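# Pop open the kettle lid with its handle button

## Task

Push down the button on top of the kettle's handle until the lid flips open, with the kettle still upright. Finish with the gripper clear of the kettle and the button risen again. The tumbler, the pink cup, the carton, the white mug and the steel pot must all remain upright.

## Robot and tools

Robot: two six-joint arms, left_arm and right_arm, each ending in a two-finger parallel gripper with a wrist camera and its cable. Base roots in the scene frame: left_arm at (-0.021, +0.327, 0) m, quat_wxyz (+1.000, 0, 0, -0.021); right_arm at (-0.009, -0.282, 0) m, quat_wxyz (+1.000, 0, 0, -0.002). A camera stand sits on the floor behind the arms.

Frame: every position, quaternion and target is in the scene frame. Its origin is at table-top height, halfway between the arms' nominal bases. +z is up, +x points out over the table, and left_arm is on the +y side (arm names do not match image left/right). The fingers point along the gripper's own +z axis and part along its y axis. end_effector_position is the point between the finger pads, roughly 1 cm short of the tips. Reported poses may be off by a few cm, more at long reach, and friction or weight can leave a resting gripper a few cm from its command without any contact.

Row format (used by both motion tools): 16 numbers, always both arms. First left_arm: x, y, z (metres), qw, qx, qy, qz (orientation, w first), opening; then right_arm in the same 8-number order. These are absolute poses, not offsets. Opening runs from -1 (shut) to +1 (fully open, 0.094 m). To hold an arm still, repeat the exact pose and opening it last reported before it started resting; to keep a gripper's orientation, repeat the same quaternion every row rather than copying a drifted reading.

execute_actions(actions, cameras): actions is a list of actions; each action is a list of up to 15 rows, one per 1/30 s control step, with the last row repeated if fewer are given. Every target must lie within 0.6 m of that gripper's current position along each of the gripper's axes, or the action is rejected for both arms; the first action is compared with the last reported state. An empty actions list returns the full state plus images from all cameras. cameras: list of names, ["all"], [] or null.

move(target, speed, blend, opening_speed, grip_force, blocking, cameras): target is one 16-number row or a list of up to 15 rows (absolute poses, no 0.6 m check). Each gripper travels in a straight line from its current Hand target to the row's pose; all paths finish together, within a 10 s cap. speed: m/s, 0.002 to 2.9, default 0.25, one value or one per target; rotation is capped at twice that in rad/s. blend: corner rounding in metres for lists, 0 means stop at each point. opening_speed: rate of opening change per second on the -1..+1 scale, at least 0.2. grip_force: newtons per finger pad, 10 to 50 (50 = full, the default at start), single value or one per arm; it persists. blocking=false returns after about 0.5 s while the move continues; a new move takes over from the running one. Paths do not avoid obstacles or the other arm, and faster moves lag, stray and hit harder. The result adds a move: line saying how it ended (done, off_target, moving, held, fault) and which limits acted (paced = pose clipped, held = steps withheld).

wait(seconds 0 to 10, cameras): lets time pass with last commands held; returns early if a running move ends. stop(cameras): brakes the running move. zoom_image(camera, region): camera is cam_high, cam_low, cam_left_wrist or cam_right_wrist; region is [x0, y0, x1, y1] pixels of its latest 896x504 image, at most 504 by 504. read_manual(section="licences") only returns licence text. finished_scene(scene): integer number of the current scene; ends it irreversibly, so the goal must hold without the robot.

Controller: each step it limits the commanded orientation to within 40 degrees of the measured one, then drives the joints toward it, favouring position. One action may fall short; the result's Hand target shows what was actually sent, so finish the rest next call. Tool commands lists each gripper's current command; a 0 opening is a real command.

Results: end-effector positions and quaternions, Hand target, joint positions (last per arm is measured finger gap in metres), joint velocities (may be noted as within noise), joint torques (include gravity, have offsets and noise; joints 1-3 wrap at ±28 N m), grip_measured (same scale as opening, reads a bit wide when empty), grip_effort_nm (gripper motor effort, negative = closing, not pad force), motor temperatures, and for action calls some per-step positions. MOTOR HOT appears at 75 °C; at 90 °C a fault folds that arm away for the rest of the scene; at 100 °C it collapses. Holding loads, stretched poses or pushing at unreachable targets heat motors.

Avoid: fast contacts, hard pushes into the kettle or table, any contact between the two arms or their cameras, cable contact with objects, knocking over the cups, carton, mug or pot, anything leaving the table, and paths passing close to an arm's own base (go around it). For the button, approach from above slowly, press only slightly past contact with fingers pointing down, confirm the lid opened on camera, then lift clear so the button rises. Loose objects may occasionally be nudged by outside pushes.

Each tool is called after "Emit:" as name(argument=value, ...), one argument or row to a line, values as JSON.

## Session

Emit:
execute_actions(
  actions=[],
)

Scene clock: 0.00 s.
left_arm: end_effector_position=(+0.2437, +0.0358, +0.3237) grip_measured=+1.000 grip_effort_nm=n/a end_effector_quat_wxyz=(+0.606, +0.128, +0.705, -0.345) | right_arm: end_effector_position=(+0.3187, -0.1480, +0.2133) grip_measured=+1.000 grip_effort_nm=n/a end_effector_quat_wxyz=(+0.423, +0.038, +0.890, +0.164)
Joint positions: left_arm=[-0.91 1.076 0.754 0.294 -0.254 -0.345 0.094] | right_arm=[0.429 1.1 0.888 -0.419 0.079 0.471 0.094]
Joint velocities: within noise
Joint torques (N m): no reading
Motor temperatures (°C): left_arm=[26 30 29 29 27 26 25] | right_arm=[25 28 31 29 28 26 25]
Heat: left arm: 30 °C; right arm: 31 °C.
Hand target: left_arm +0.2432, +0.0367, +0.3240; +0.605, +0.129, +0.706, -0.344 | right_arm +0.3203, -0.1479, +0.2233; +0.434, +0.038, +0.884, +0.168
Tool commands: left_gripper/opening=+1.0 right_gripper/opening=+1.0

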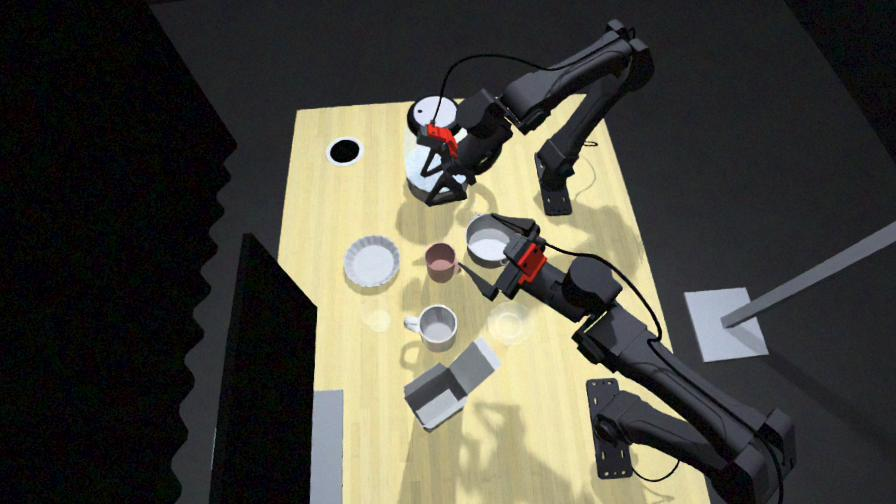

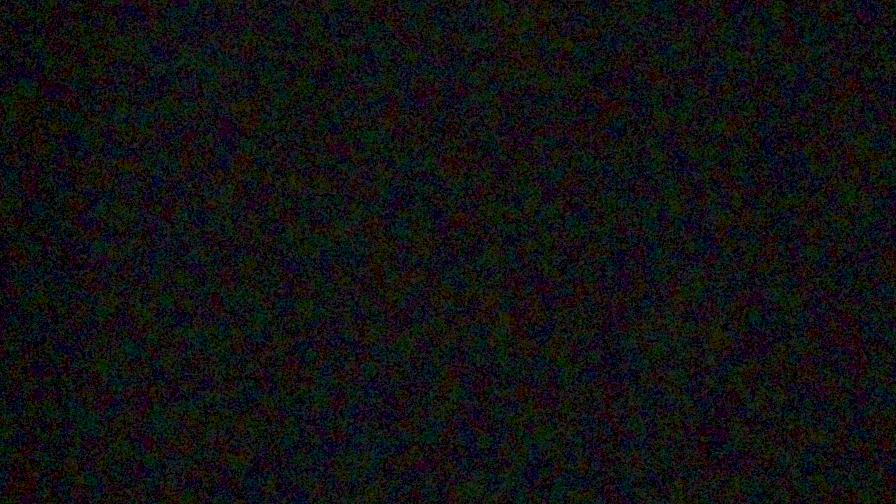

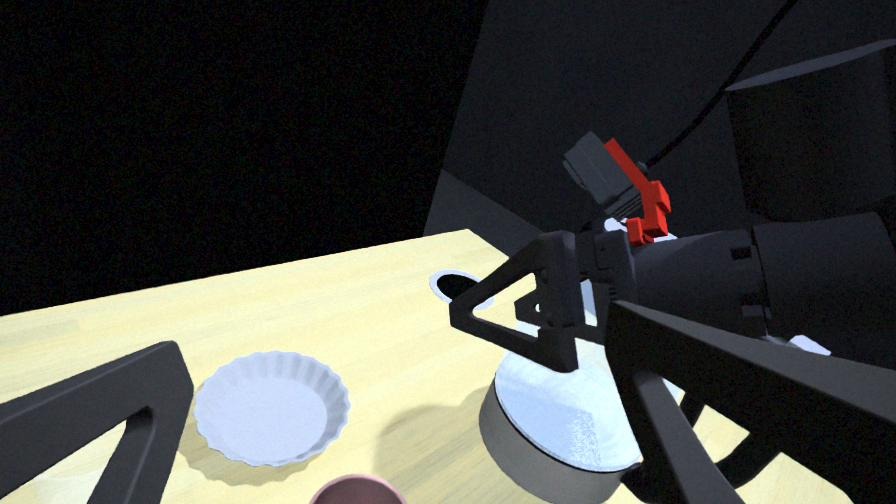

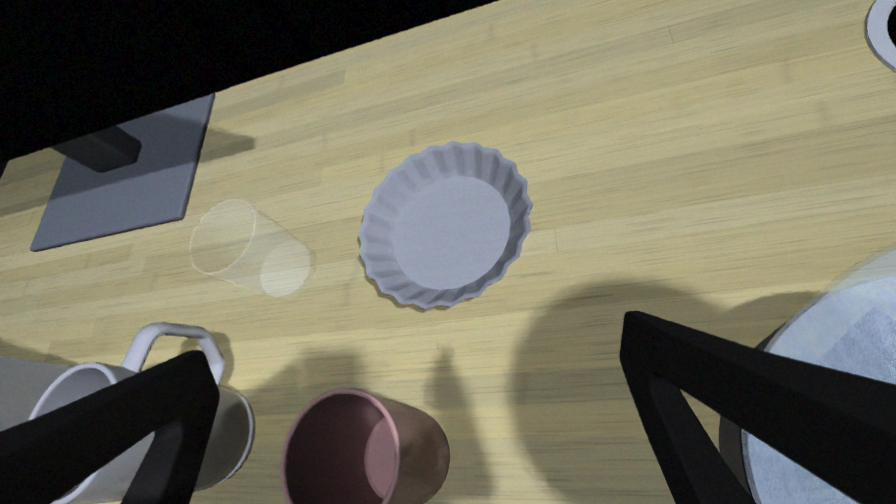

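Emit:
zoom_image(
  camera="cam_high",
  region=[380, 80, 540, 240],
)

Emit:
zoom_image(
  camera="cam_left_wrist",
  region=[480, 180, 880, 500],
)

Scaled by 3.150 from the camera's 896x504 image, which has a finer 1280x720 frame.

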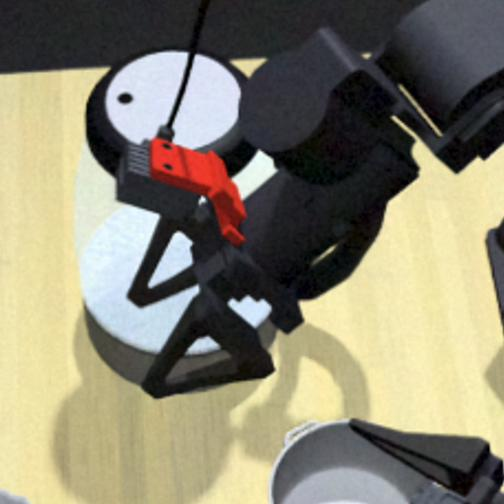

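Scaled by 1.260 from the camera's 896x504 image, which has a finer 1280x720 frame.

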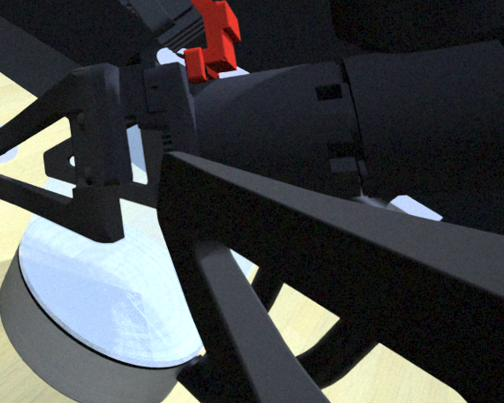

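Emit:
move(
  target=[
    [0.2437,0.0358,0.3237,0.606,0.128,0.705,-0.345,1,0.29,-0.17,0.33,0.4174,0.03,0.89,0.1,0.2],
    [0.2437,0.0358,0.3237,0.606,0.128,0.705,-0.345,1,0.18,-0.33,0.40,0.4174,0.1417,0.8952,-0.0661,0.2],
  ],
  cameras=["cam_high","cam_right_wrist"],
  speed=0.35,
  blend=[0.04,0],
)

Emit:
zoom_image(
  camera="cam_right_wrist",
  region=[350, 300, 550, 500],
)

Scene clock: 27.97 s.
left_arm: end_effector_position=(+0.2437, +0.0358, +0.3237) grip_measured=+1.000 grip_effort_nm=0.00 end_effector_quat_wxyz=(+0.606, +0.128, +0.705, -0.345) | right_arm: end_effector_position=(+0.1808, -0.3296, +0.3934) grip_measured=+0.202 grip_effort_nm=-0.16 end_effector_quat_wxyz=(+0.410, +0.145, +0.898, -0.065)
Joint positions: left_arm=[-0.91 1.076 0.754 0.294 -0.254 -0.345 0.094] | right_arm=[-0.091 1.007 1.799 -1.518 0.168 0.15 0.056]
Joint torques (N m): left_arm=[-0.13 -2.86 6.74 2.26 -0.03 0.02] | right_arm=[-0.5 1.09 6.71 1.65 0 -0.06]
Motor temperatures (°C): left_arm=[26 31 31 35 27 26 25] | right_arm=[25 29 34 32 28 26 25]
Heat: left arm: 35 °C; right arm: 34 °C.
Hand target: left_arm +0.2437, +0.0358, +0.3237; +0.606, +0.128, +0.705, -0.345 | right_arm +0.1799, -0.3299, +0.4000; +0.418, +0.142, +0.895, -0.066
Off the commanded pose: left_arm 0.000 m, 0 deg | right_arm 0.007 m, 1 deg.
move: done
Images, in order (width x height): cam_high 896x504, cam_right_wrist 896x504.

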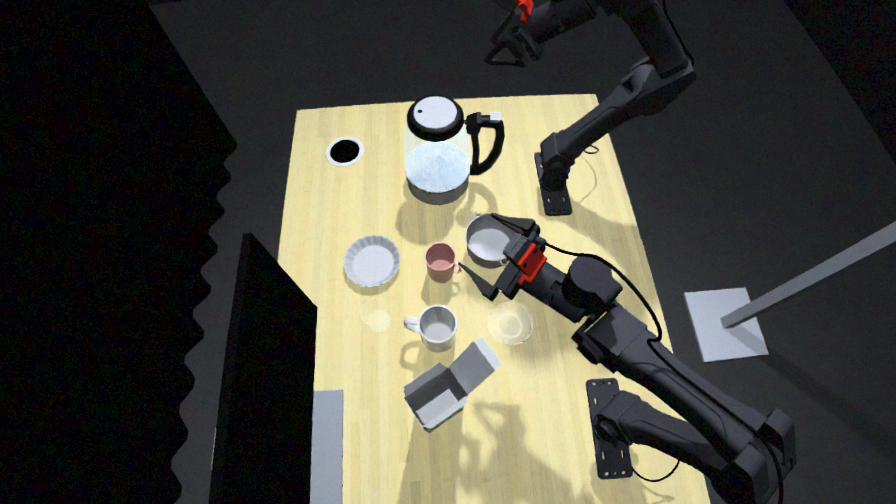

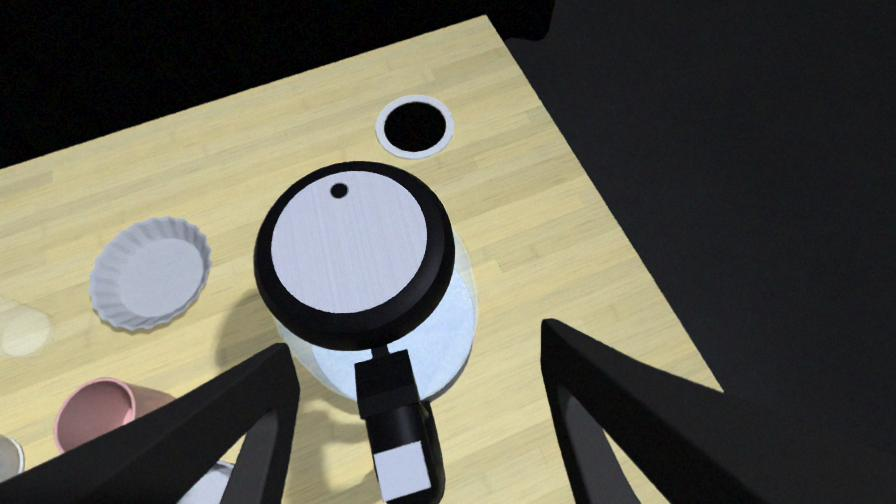

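Scaled by 2.520 from the camera's 896x504 image, which has a finer 1280x720 frame.

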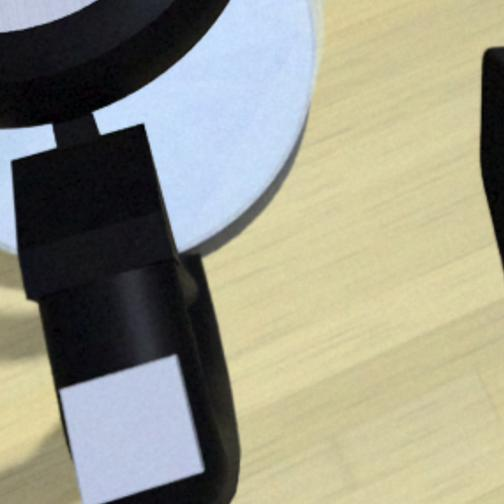

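Emit:
move(
  target=[0.2437,0.0358,0.3237,0.606,0.128,0.705,-0.345,1,0.158,-0.302,0.275,0.4219,0.0529,0.9048,-0.0247,-0.95],
  cameras=["cam_right_wrist"],
  speed=0.25,
)

Emit:
zoom_image(
  camera="cam_right_wrist",
  region=[340, 230, 500, 400],
)

Scene clock: 48.47 s.
left_arm: end_effector_position=(+0.2437, +0.0358, +0.3237) grip_measured=+1.000 grip_effort_nm=0.00 end_effector_quat_wxyz=(+0.606, +0.128, +0.705, -0.345) | right_arm: end_effector_position=(+0.1574, -0.3021, +0.2756) grip_measured=-0.948 grip_effort_nm=-0.16 end_effector_quat_wxyz=(+0.415, +0.058, +0.908, -0.025)
Joint positions: left_arm=[-0.91 1.076 0.754 0.294 -0.254 -0.345 0.094] | right_arm=[-0.125 0.577 1.115 -1.251 -0.004 0 0.002]
Joint torques (N m): left_arm=[-0.09 -2.73 6.83 2.3 0 0.03] | right_arm=[-0.51 1.24 4.71 1.9 -0.1 -0.03]
Heat: left arm: 37 °C; right arm: 32 °C.
Hand target: left_arm +0.2437, +0.0358, +0.3237; +0.606, +0.128, +0.705, -0.345 | right_arm +0.1580, -0.3019, +0.2750; +0.422, +0.053, +0.905, -0.026
Off the commanded pose: left_arm 0.000 m, 0 deg | right_arm 0.001 m, 1 deg.
move: done
Images, in order (width x height): cam_right_wrist 896x504.

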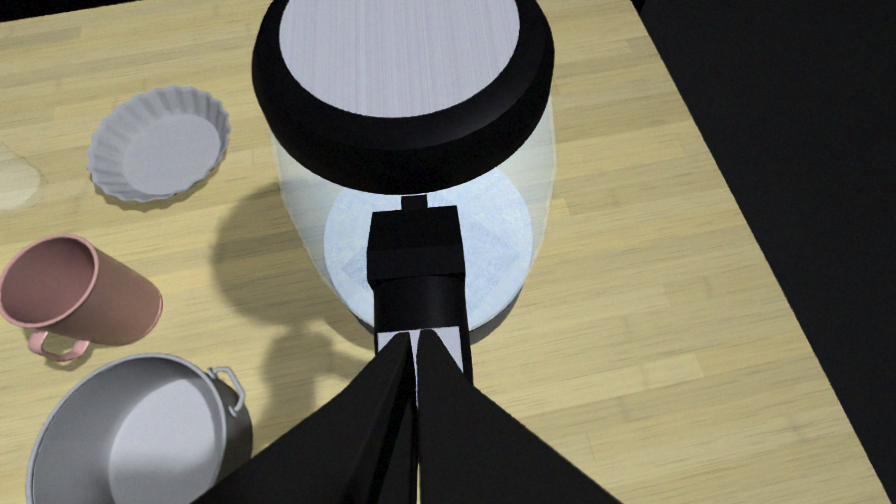

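Scaled by 2.965 from the camera's 896x504 image, which has a finer 1280x720 frame.

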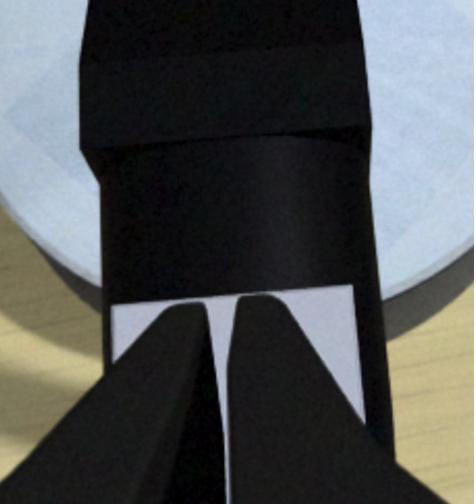

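Emit:
move(
  target=[
    [0.2437,0.0358,0.3237,0.606,0.128,0.705,-0.345,1,0.154,-0.302,0.257,0.4219,0.0529,0.9048,-0.0247,-0.95],
    [0.2437,0.0358,0.3237,0.606,0.128,0.705,-0.345,1,0.136,-0.303,0.198,0.3414,0.0549,0.9381,-0.02,-0.95],
    [0.2437,0.0358,0.3237,0.606,0.128,0.705,-0.345,1,0.146,-0.302,0.265,0.4219,0.0529,0.9048,-0.0247,-0.95],
    [0.2437,0.0358,0.3237,0.606,0.128,0.705,-0.345,1,0.13,-0.302,0.285,0.4219,0.0529,0.9048,-0.0247,-0.95],
  ],
  cameras=["cam_high","cam_right_wrist"],
  speed=[0.12,0.05,0.07,0.12],
  blend=[0.003,0,0.005,0],
)

Scene clock: 67.20 s.
left_arm: end_effector_position=(+0.2437, +0.0358, +0.3237) grip_measured=+1.000 grip_effort_nm=0.00 end_effector_quat_wxyz=(+0.606, +0.128, +0.705, -0.345) | right_arm: end_effector_position=(+0.1294, -0.3020, +0.2775) grip_measured=-0.948 grip_effort_nm=-0.16 end_effector_quat_wxyz=(+0.415, +0.062, +0.907, -0.032)
Joint positions: left_arm=[-0.91 1.076 0.754 0.294 -0.254 -0.345 0.094] | right_arm=[-0.277 0.509 1.148 -1.355 -0.103 -0.098 0.002]
Joint torques (N m): left_arm=[0.01 -2.66 6.82 2.29 -0.02 0.01] | right_arm=[-0.51 4.78 7.5 1.68 -0.17 -0.07]
Heat: left arm: 39 °C; right arm: 33 °C.
Hand target: left_arm +0.2437, +0.0358, +0.3237; +0.606, +0.128, +0.705, -0.345 | right_arm +0.1301, -0.3015, +0.2849; +0.421, +0.057, +0.905, -0.033
Off the commanded pose: left_arm 0.000 m, 0 deg | right_arm 0.008 m, 2 deg.
move: done
Images, in order (width x height): cam_high 896x504, cam_right_wrist 896x504.

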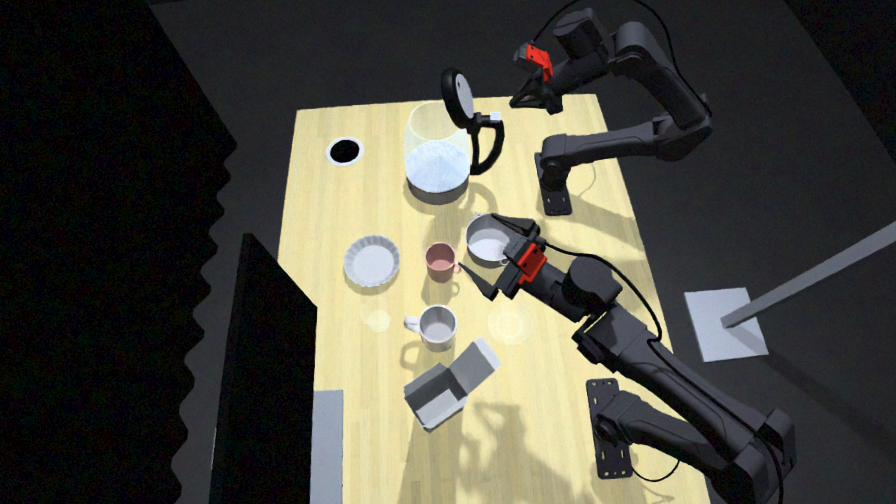

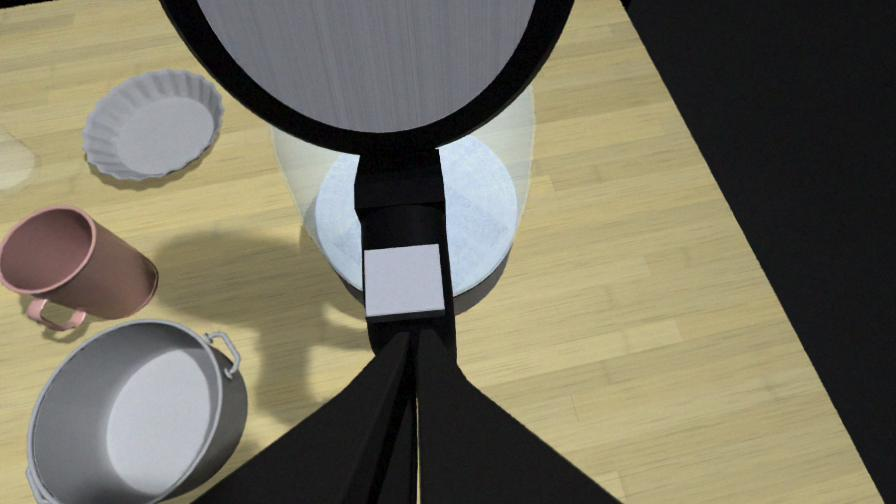

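Lid open, button up, hand clear.

Emit:
finished_scene(
  scene=2,
)

The scene is finished: the task was done.


## Next scene

The same job, from a new start.

Emit:
execute_actions(
  actions=[],
)

Scene clock: 0.00 s.
left_arm: end_effector_position=(+0.3022, +0.2074, +0.2776) grip_measured=+1.000 grip_effort_nm=n/a end_effector_quat_wxyz=(+0.415, -0.023, +0.875, -0.248) | right_arm: end_effector_position=(+0.3193, -0.1102, +0.2900) grip_measured=+1.000 grip_effort_nm=n/a end_effector_quat_wxyz=(+0.592, -0.076, +0.800, +0.057)
Joint positions: left_arm=[-0.196 1.064 1.075 -0.588 0.233 -0.416 0.094] | right_arm=[0.718 1.072 0.894 -0.16 0.499 0.169 0.094]
Joint velocities: within noise
Joint torques (N m): no reading
Motor temperatures (°C): left_arm=[26 29 28 28 27 26 25] | right_arm=[25 27 30 28 28 26 25]
Heat: left arm: 29 °C; right arm: 30 °C.
Hand target: left_arm +0.2998, +0.2078, +0.2780; +0.413, -0.022, +0.876, -0.248 | right_arm +0.3190, -0.1112, +0.2998; +0.601, -0.070, +0.794, +0.061
Tool commands: left_gripper/opening=+1.0 right_gripper/opening=+1.0

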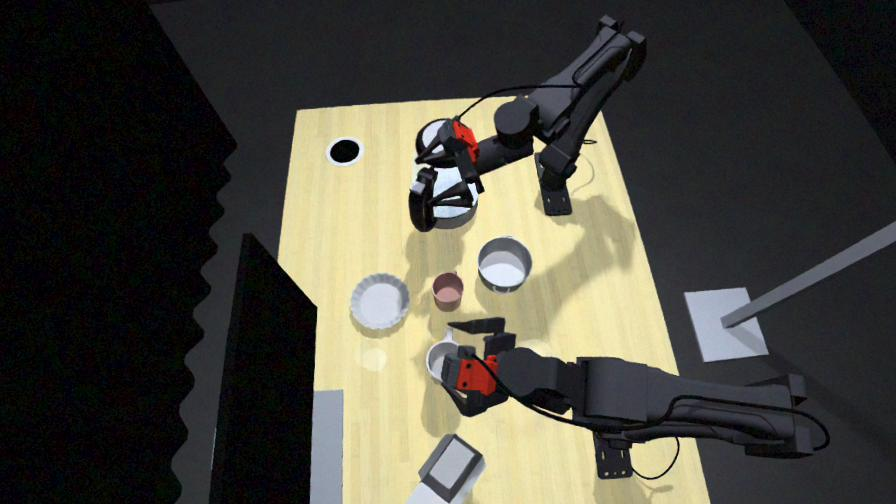

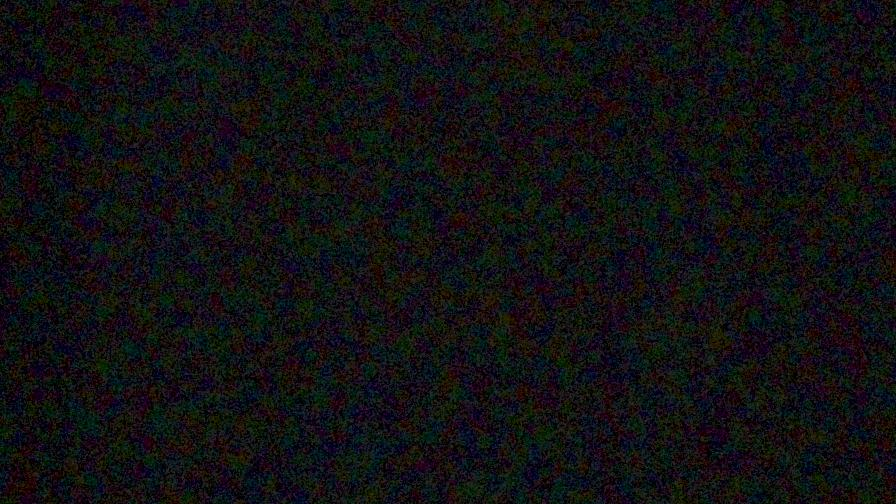

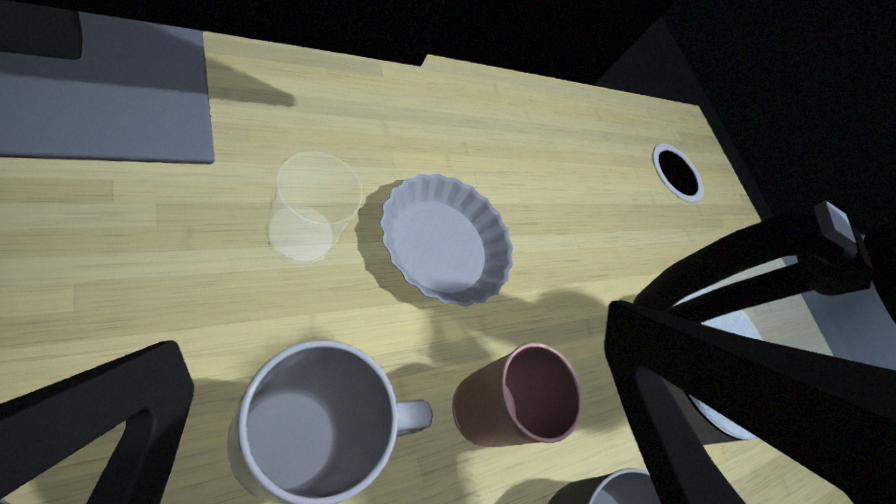

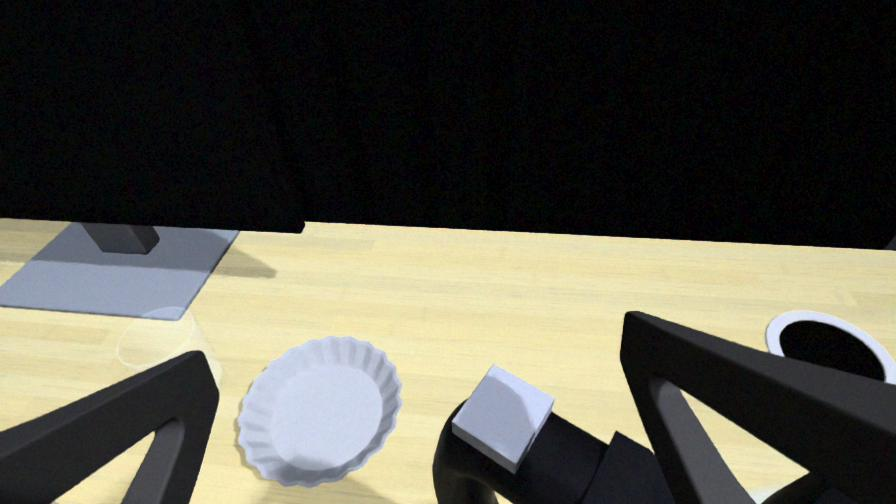

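Emit:
move(
  target=[0.3022,0.2074,0.2776,0.415,-0.023,0.875,-0.248,1,0.325,-0.122,0.31,0.3696,0.2391,0.8924,-0.0990,-0.95],
  cameras=["cam_high","cam_right_wrist"],
  speed=0.25,
)

Emit:
zoom_image(
  camera="cam_right_wrist",
  region=[340, 230, 540, 430],
)

Scene clock: 61.93 s.
left_arm: end_effector_position=(+0.3022, +0.2074, +0.2776) grip_measured=+1.000 grip_effort_nm=0.00 end_effector_quat_wxyz=(+0.415, -0.023, +0.875, -0.248) | right_arm: end_effector_position=(+0.3207, -0.1217, +0.3052) grip_measured=-0.948 grip_effort_nm=-0.17 end_effector_quat_wxyz=(+0.371, +0.226, +0.896, -0.092)
Joint positions: left_arm=[-0.196 1.064 1.075 -0.588 0.233 -0.416 0.094] | right_arm=[0.792 1.763 2.031 -1.56 0.742 1.174 0.002]
Joint torques (N m): left_arm=[-0.27 -2.25 6.65 2.13 0.01 0.03] | right_arm=[-0.47 -7.9 9.02 0.63 0.5 0.18]
Motor temperatures (°C): left_arm=[26 30 31 35 27 26 25] | right_arm=[25 28 34 34 28 26 25]
Heat: left arm: 35 °C; right arm: 34 °C.
Hand target: left_arm +0.3022, +0.2074, +0.2776; +0.415, -0.023, +0.875, -0.248 | right_arm +0.3249, -0.1223, +0.3097; +0.376, +0.235, +0.892, -0.092
Off the commanded pose: left_arm 0.000 m, 0 deg | right_arm 0.006 m, 2 deg.
joint sent to its limit (right arm) — joint 4 (wrist pitch), lower limit. The joint targets still meet the commanded pose.
move: done
Images, in order (width x height): cam_high 896x504, cam_right_wrist 896x504.

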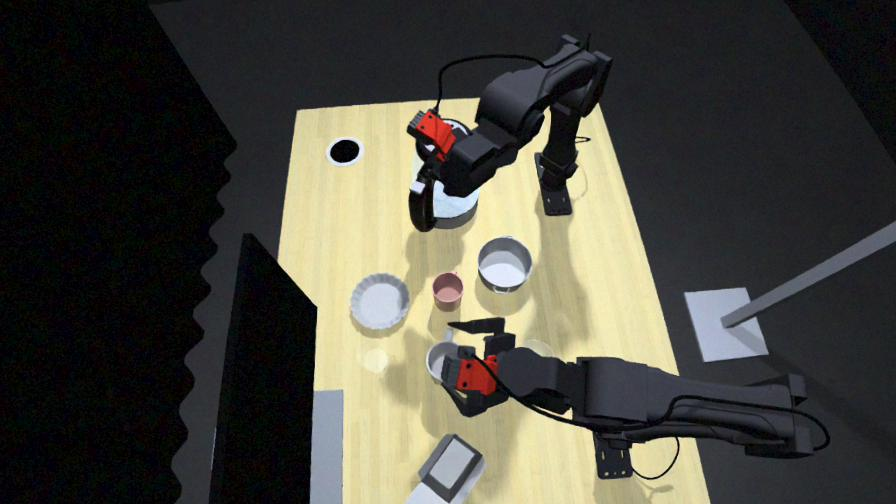

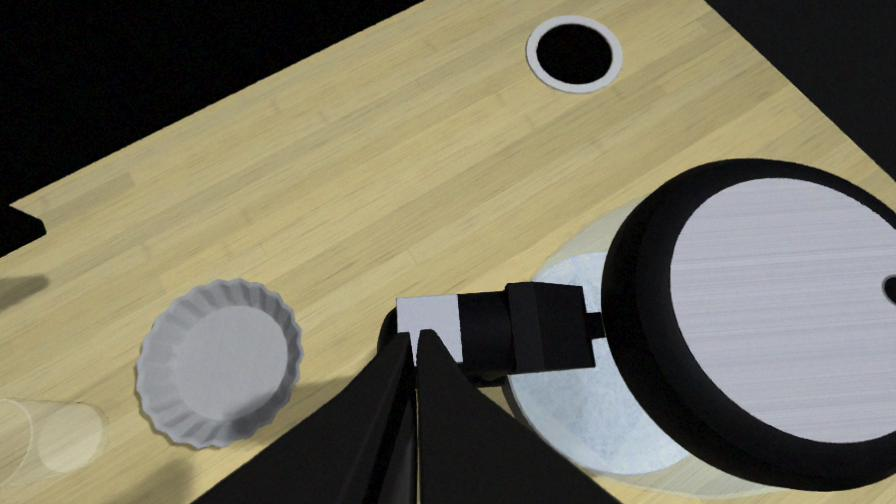

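Scaled by 2.520 from the camera's 896x504 image, which has a finer 1280x720 frame.

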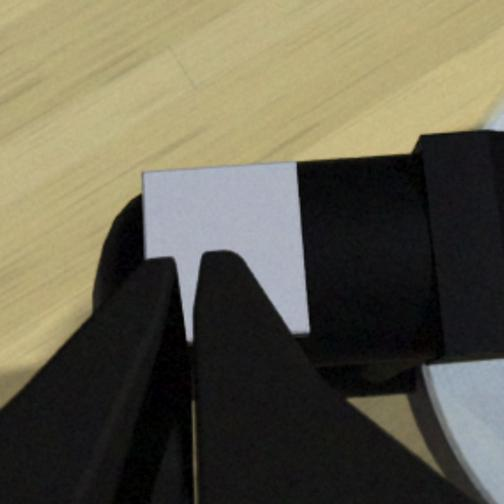

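Emit:
move(
  target=[0.3022,0.2074,0.2776,0.415,-0.023,0.875,-0.248,1,0.337,-0.129,0.264,0.3660,0.2701,0.8835,-0.1119,-0.95],
  cameras=["cam_right_wrist"],
  speed=0.12,
)

Emit:
zoom_image(
  camera="cam_right_wrist",
  region=[340, 230, 540, 430],
)

Scene clock: 87.17 s.
left_arm: end_effector_position=(+0.3022, +0.2074, +0.2776) grip_measured=+1.000 grip_effort_nm=0.00 end_effector_quat_wxyz=(+0.415, -0.023, +0.875, -0.248) | right_arm: end_effector_position=(+0.3334, -0.1269, +0.2716) grip_measured=-0.948 grip_effort_nm=-0.17 end_effector_quat_wxyz=(+0.365, +0.267, +0.887, -0.098)
Joint positions: left_arm=[-0.196 1.064 1.075 -0.588 0.233 -0.416 0.094] | right_arm=[0.756 1.766 1.895 -1.451 0.742 1.241 0.002]
Joint torques (N m): left_arm=[-0.08 -2.3 6.54 2.11 0.08 0.02] | right_arm=[-0.38 -8.54 5.31 0.8 0.59 0.19]
Heat: left arm: 36 °C; right arm: 35 °C.
Hand target: left_arm +0.3022, +0.2074, +0.2776; +0.415, -0.023, +0.875, -0.248 | right_arm +0.3368, -0.1291, +0.2641; +0.366, +0.270, +0.884, -0.112
Off the commanded pose: left_arm 0.000 m, 0 deg | right_arm 0.009 m, 2 deg.
move: done
Images, in order (width x height): cam_right_wrist 896x504.

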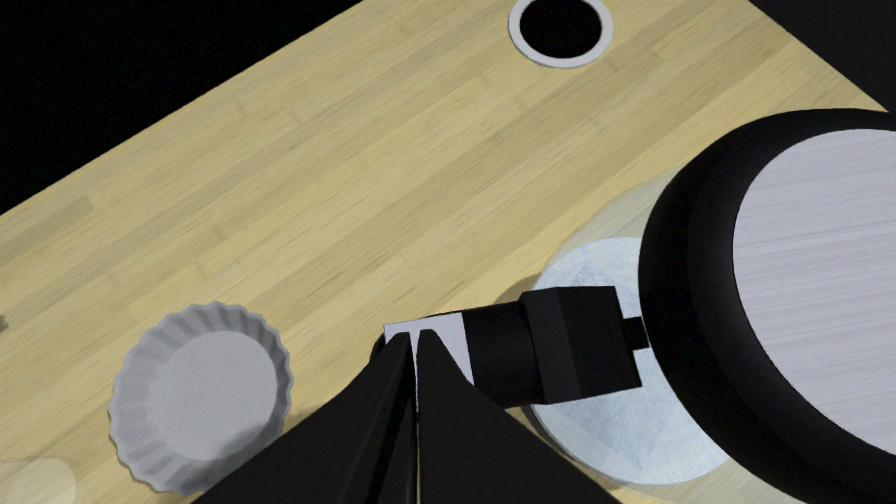

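Scaled by 2.520 from the camera's 896x504 image, which has a finer 1280x720 frame.

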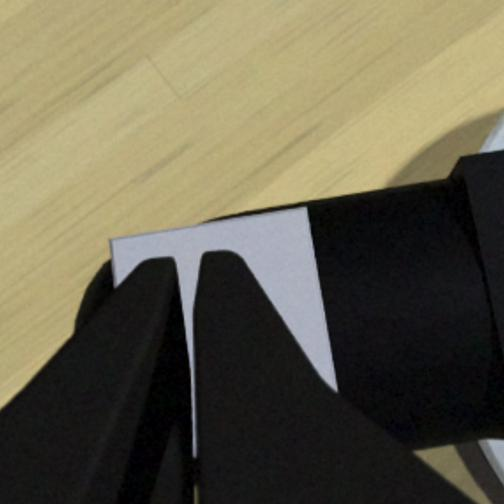

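Emit:
move(
  target=[0.3022,0.2074,0.2776,0.415,-0.023,0.875,-0.248,1,0.330,-0.124,0.228,0.3660,0.2701,0.8835,-0.1119,-0.95],
  cameras=["cam_right_wrist"],
  speed=0.06,
)

Emit:
zoom_image(
  camera="cam_right_wrist",
  region=[340, 230, 540, 430],
)

Scene clock: 94.27 s.
left_arm: end_effector_position=(+0.3022, +0.2074, +0.2776) grip_measured=+1.000 grip_effort_nm=0.00 end_effector_quat_wxyz=(+0.415, -0.023, +0.875, -0.248) | right_arm: end_effector_position=(+0.3406, -0.1249, +0.2475) grip_measured=-0.948 grip_effort_nm=-0.16 end_effector_quat_wxyz=(+0.398, +0.276, +0.868, -0.107)
Joint positions: left_arm=[-0.196 1.064 1.075 -0.588 0.233 -0.416 0.094] | right_arm=[0.774 1.749 1.734 -1.303 0.821 1.277 0.002]
Joint torques (N m): left_arm=[-0.23 -2.28 6.63 2.17 0.07 0.04] | right_arm=[0.24 -10.32 3.75 0.54 -0.21 0.17]
Heat: left arm: 37 °C; right arm: 34 °C.
Hand target: left_arm +0.3022, +0.2074, +0.2776; +0.415, -0.023, +0.875, -0.248 | right_arm +0.3300, -0.1242, +0.2287; +0.366, +0.271, +0.883, -0.113
Off the commanded pose: left_arm 0.000 m, 0 deg | right_arm 0.022 m, 4 deg.
move: off_target (right_arm)
Images, in order (width x height): cam_right_wrist 896x504.

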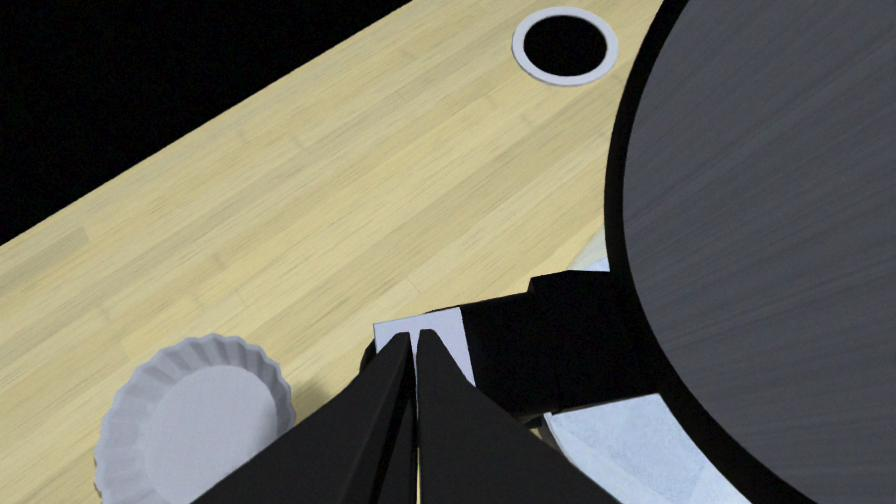

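Scaled by 2.520 from the camera's 896x504 image, which has a finer 1280x720 frame.

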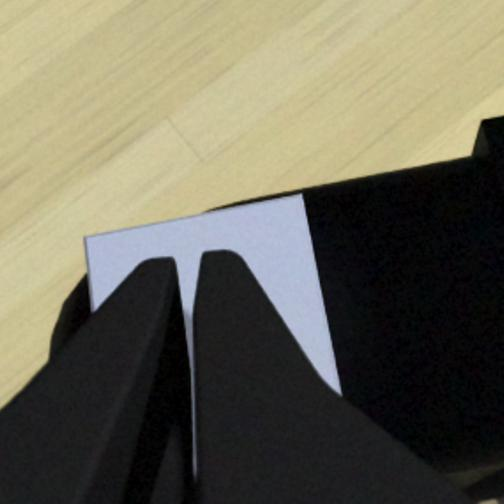

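Emit:
move(
  target=[
    [0.3022,0.2074,0.2776,0.415,-0.023,0.875,-0.248,1,0.337,-0.119,0.265,0.3660,0.2701,0.8835,-0.1119,-0.95],
    [0.3022,0.2074,0.2776,0.415,-0.023,0.875,-0.248,1,0.345,-0.085,0.30,0.3660,0.2701,0.8835,-0.1119,-0.95],
  ],
  cameras=["cam_high","cam_right_wrist"],
  speed=[0.08,0.15],
  blend=[0.005,0],
)

Scene clock: 99.87 s.
left_arm: end_effector_position=(+0.3022, +0.2074, +0.2776) grip_measured=+1.000 grip_effort_nm=0.00 end_effector_quat_wxyz=(+0.415, -0.023, +0.875, -0.248) | right_arm: end_effector_position=(+0.3406, -0.0864, +0.2986) grip_measured=-0.948 grip_effort_nm=-0.16 end_effector_quat_wxyz=(+0.384, +0.259, +0.883, -0.070)
Joint positions: left_arm=[-0.196 1.064 1.075 -0.588 0.233 -0.416 0.094] | right_arm=[0.827 1.902 2.172 -1.559 0.763 1.28 0.002]
Joint torques (N m): left_arm=[0.21 -2.07 6.57 2.09 0.09 0.07] | right_arm=[0.08 -8.73 8.68 0.64 0.63 -0.03]
Heat: left arm: 37 °C; right arm: 33 °C.
Hand target: left_arm +0.3022, +0.2074, +0.2776; +0.415, -0.023, +0.875, -0.248 | right_arm +0.3449, -0.0852, +0.2996; +0.391, +0.254, +0.881, -0.080
Off the commanded pose: left_arm 0.000 m, 0 deg | right_arm 0.005 m, 5 deg.
joint sent to its limit (right arm) — joint 4 (wrist pitch), lower limit. The joint targets are off in orientation, not in position.
move: off_target (right_arm)
Images, in order (width x height): cam_high 896x504, cam_right_wrist 896x504.

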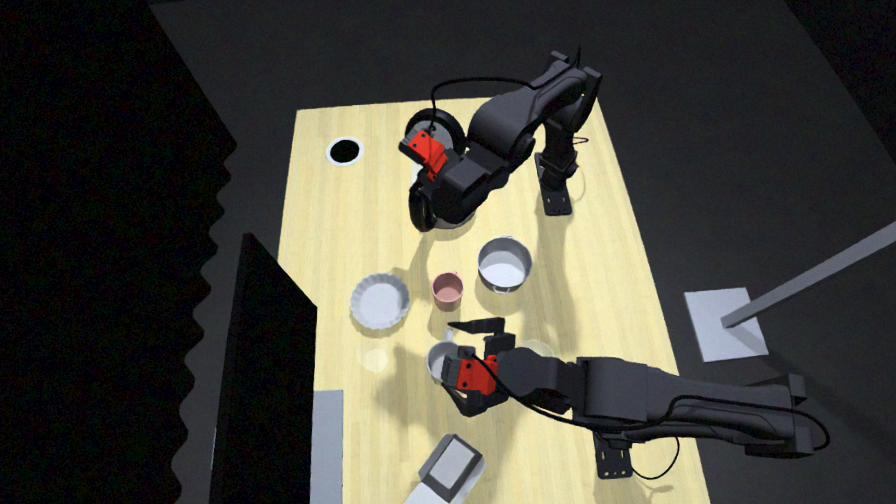

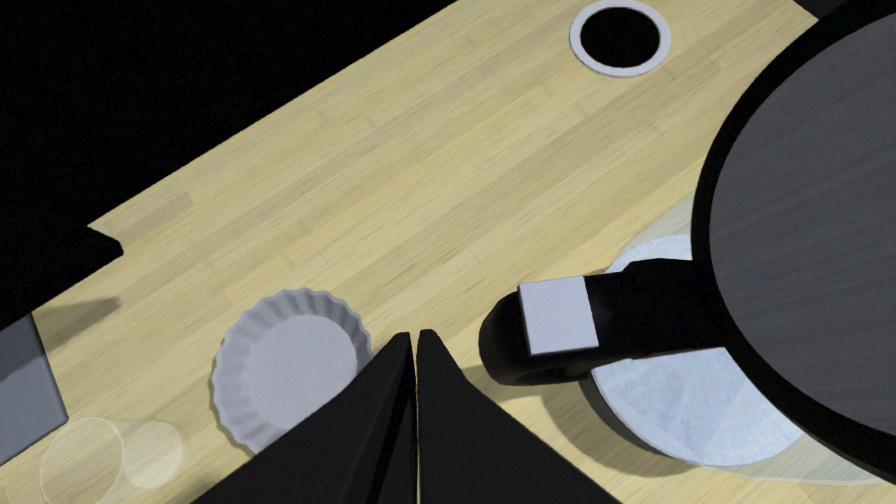

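Emit:
move(
  target=[0.3022,0.2074,0.2776,0.415,-0.023,0.875,-0.248,1,0.34,-0.015,0.295,0.384,0.259,0.883,-0.070,-0.95],
  cameras=["cam_high"],
  speed=0.2,
)

Scene clock: 106.27 s.
left_arm: end_effector_position=(+0.3022, +0.2074, +0.2776) grip_measured=+1.000 grip_effort_nm=0.00 end_effector_quat_wxyz=(+0.415, -0.023, +0.875, -0.248) | right_arm: end_effector_position=(+0.3342, -0.0150, +0.2904) grip_measured=-0.948 grip_effort_nm=-0.16 end_effector_quat_wxyz=(+0.397, +0.231, +0.888, -0.029)
Joint positions: left_arm=[-0.196 1.064 1.075 -0.588 0.233 -0.416 0.094] | right_arm=[0.956 2.049 2.339 -1.565 0.776 1.341 0.002]
Joint torques (N m): left_arm=[-0.21 -2.52 6.56 2.1 0.1 -0.01] | right_arm=[-0.24 -10.74 8.9 0.71 0.72 0.14]
Heat: left arm: 37 °C; right arm: 34 °C.
Hand target: left_arm +0.3022, +0.2074, +0.2776; +0.415, -0.023, +0.875, -0.248 | right_arm +0.3398, -0.0154, +0.2946; +0.409, +0.240, +0.880, -0.030
Off the commanded pose: left_arm 0.000 m, 0 deg | right_arm 0.007 m, 6 deg.
joint sent to its limit (right arm) — joint 4 (wrist pitch), lower limit. The joint targets are off in orientation, not in position.
move: off_target (right_arm)
Images, in order (width x height): cam_high 896x504.

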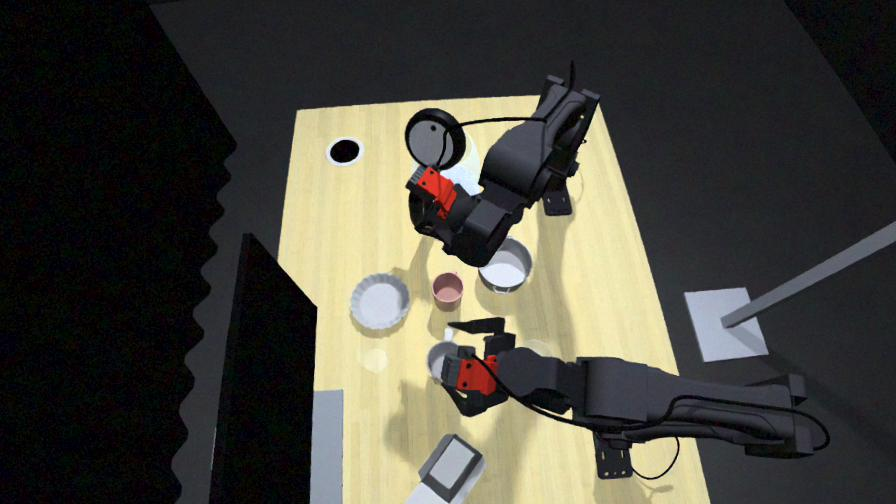

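Emit:
finished_scene(
  scene=3,
)

The scene is finished: the task was done.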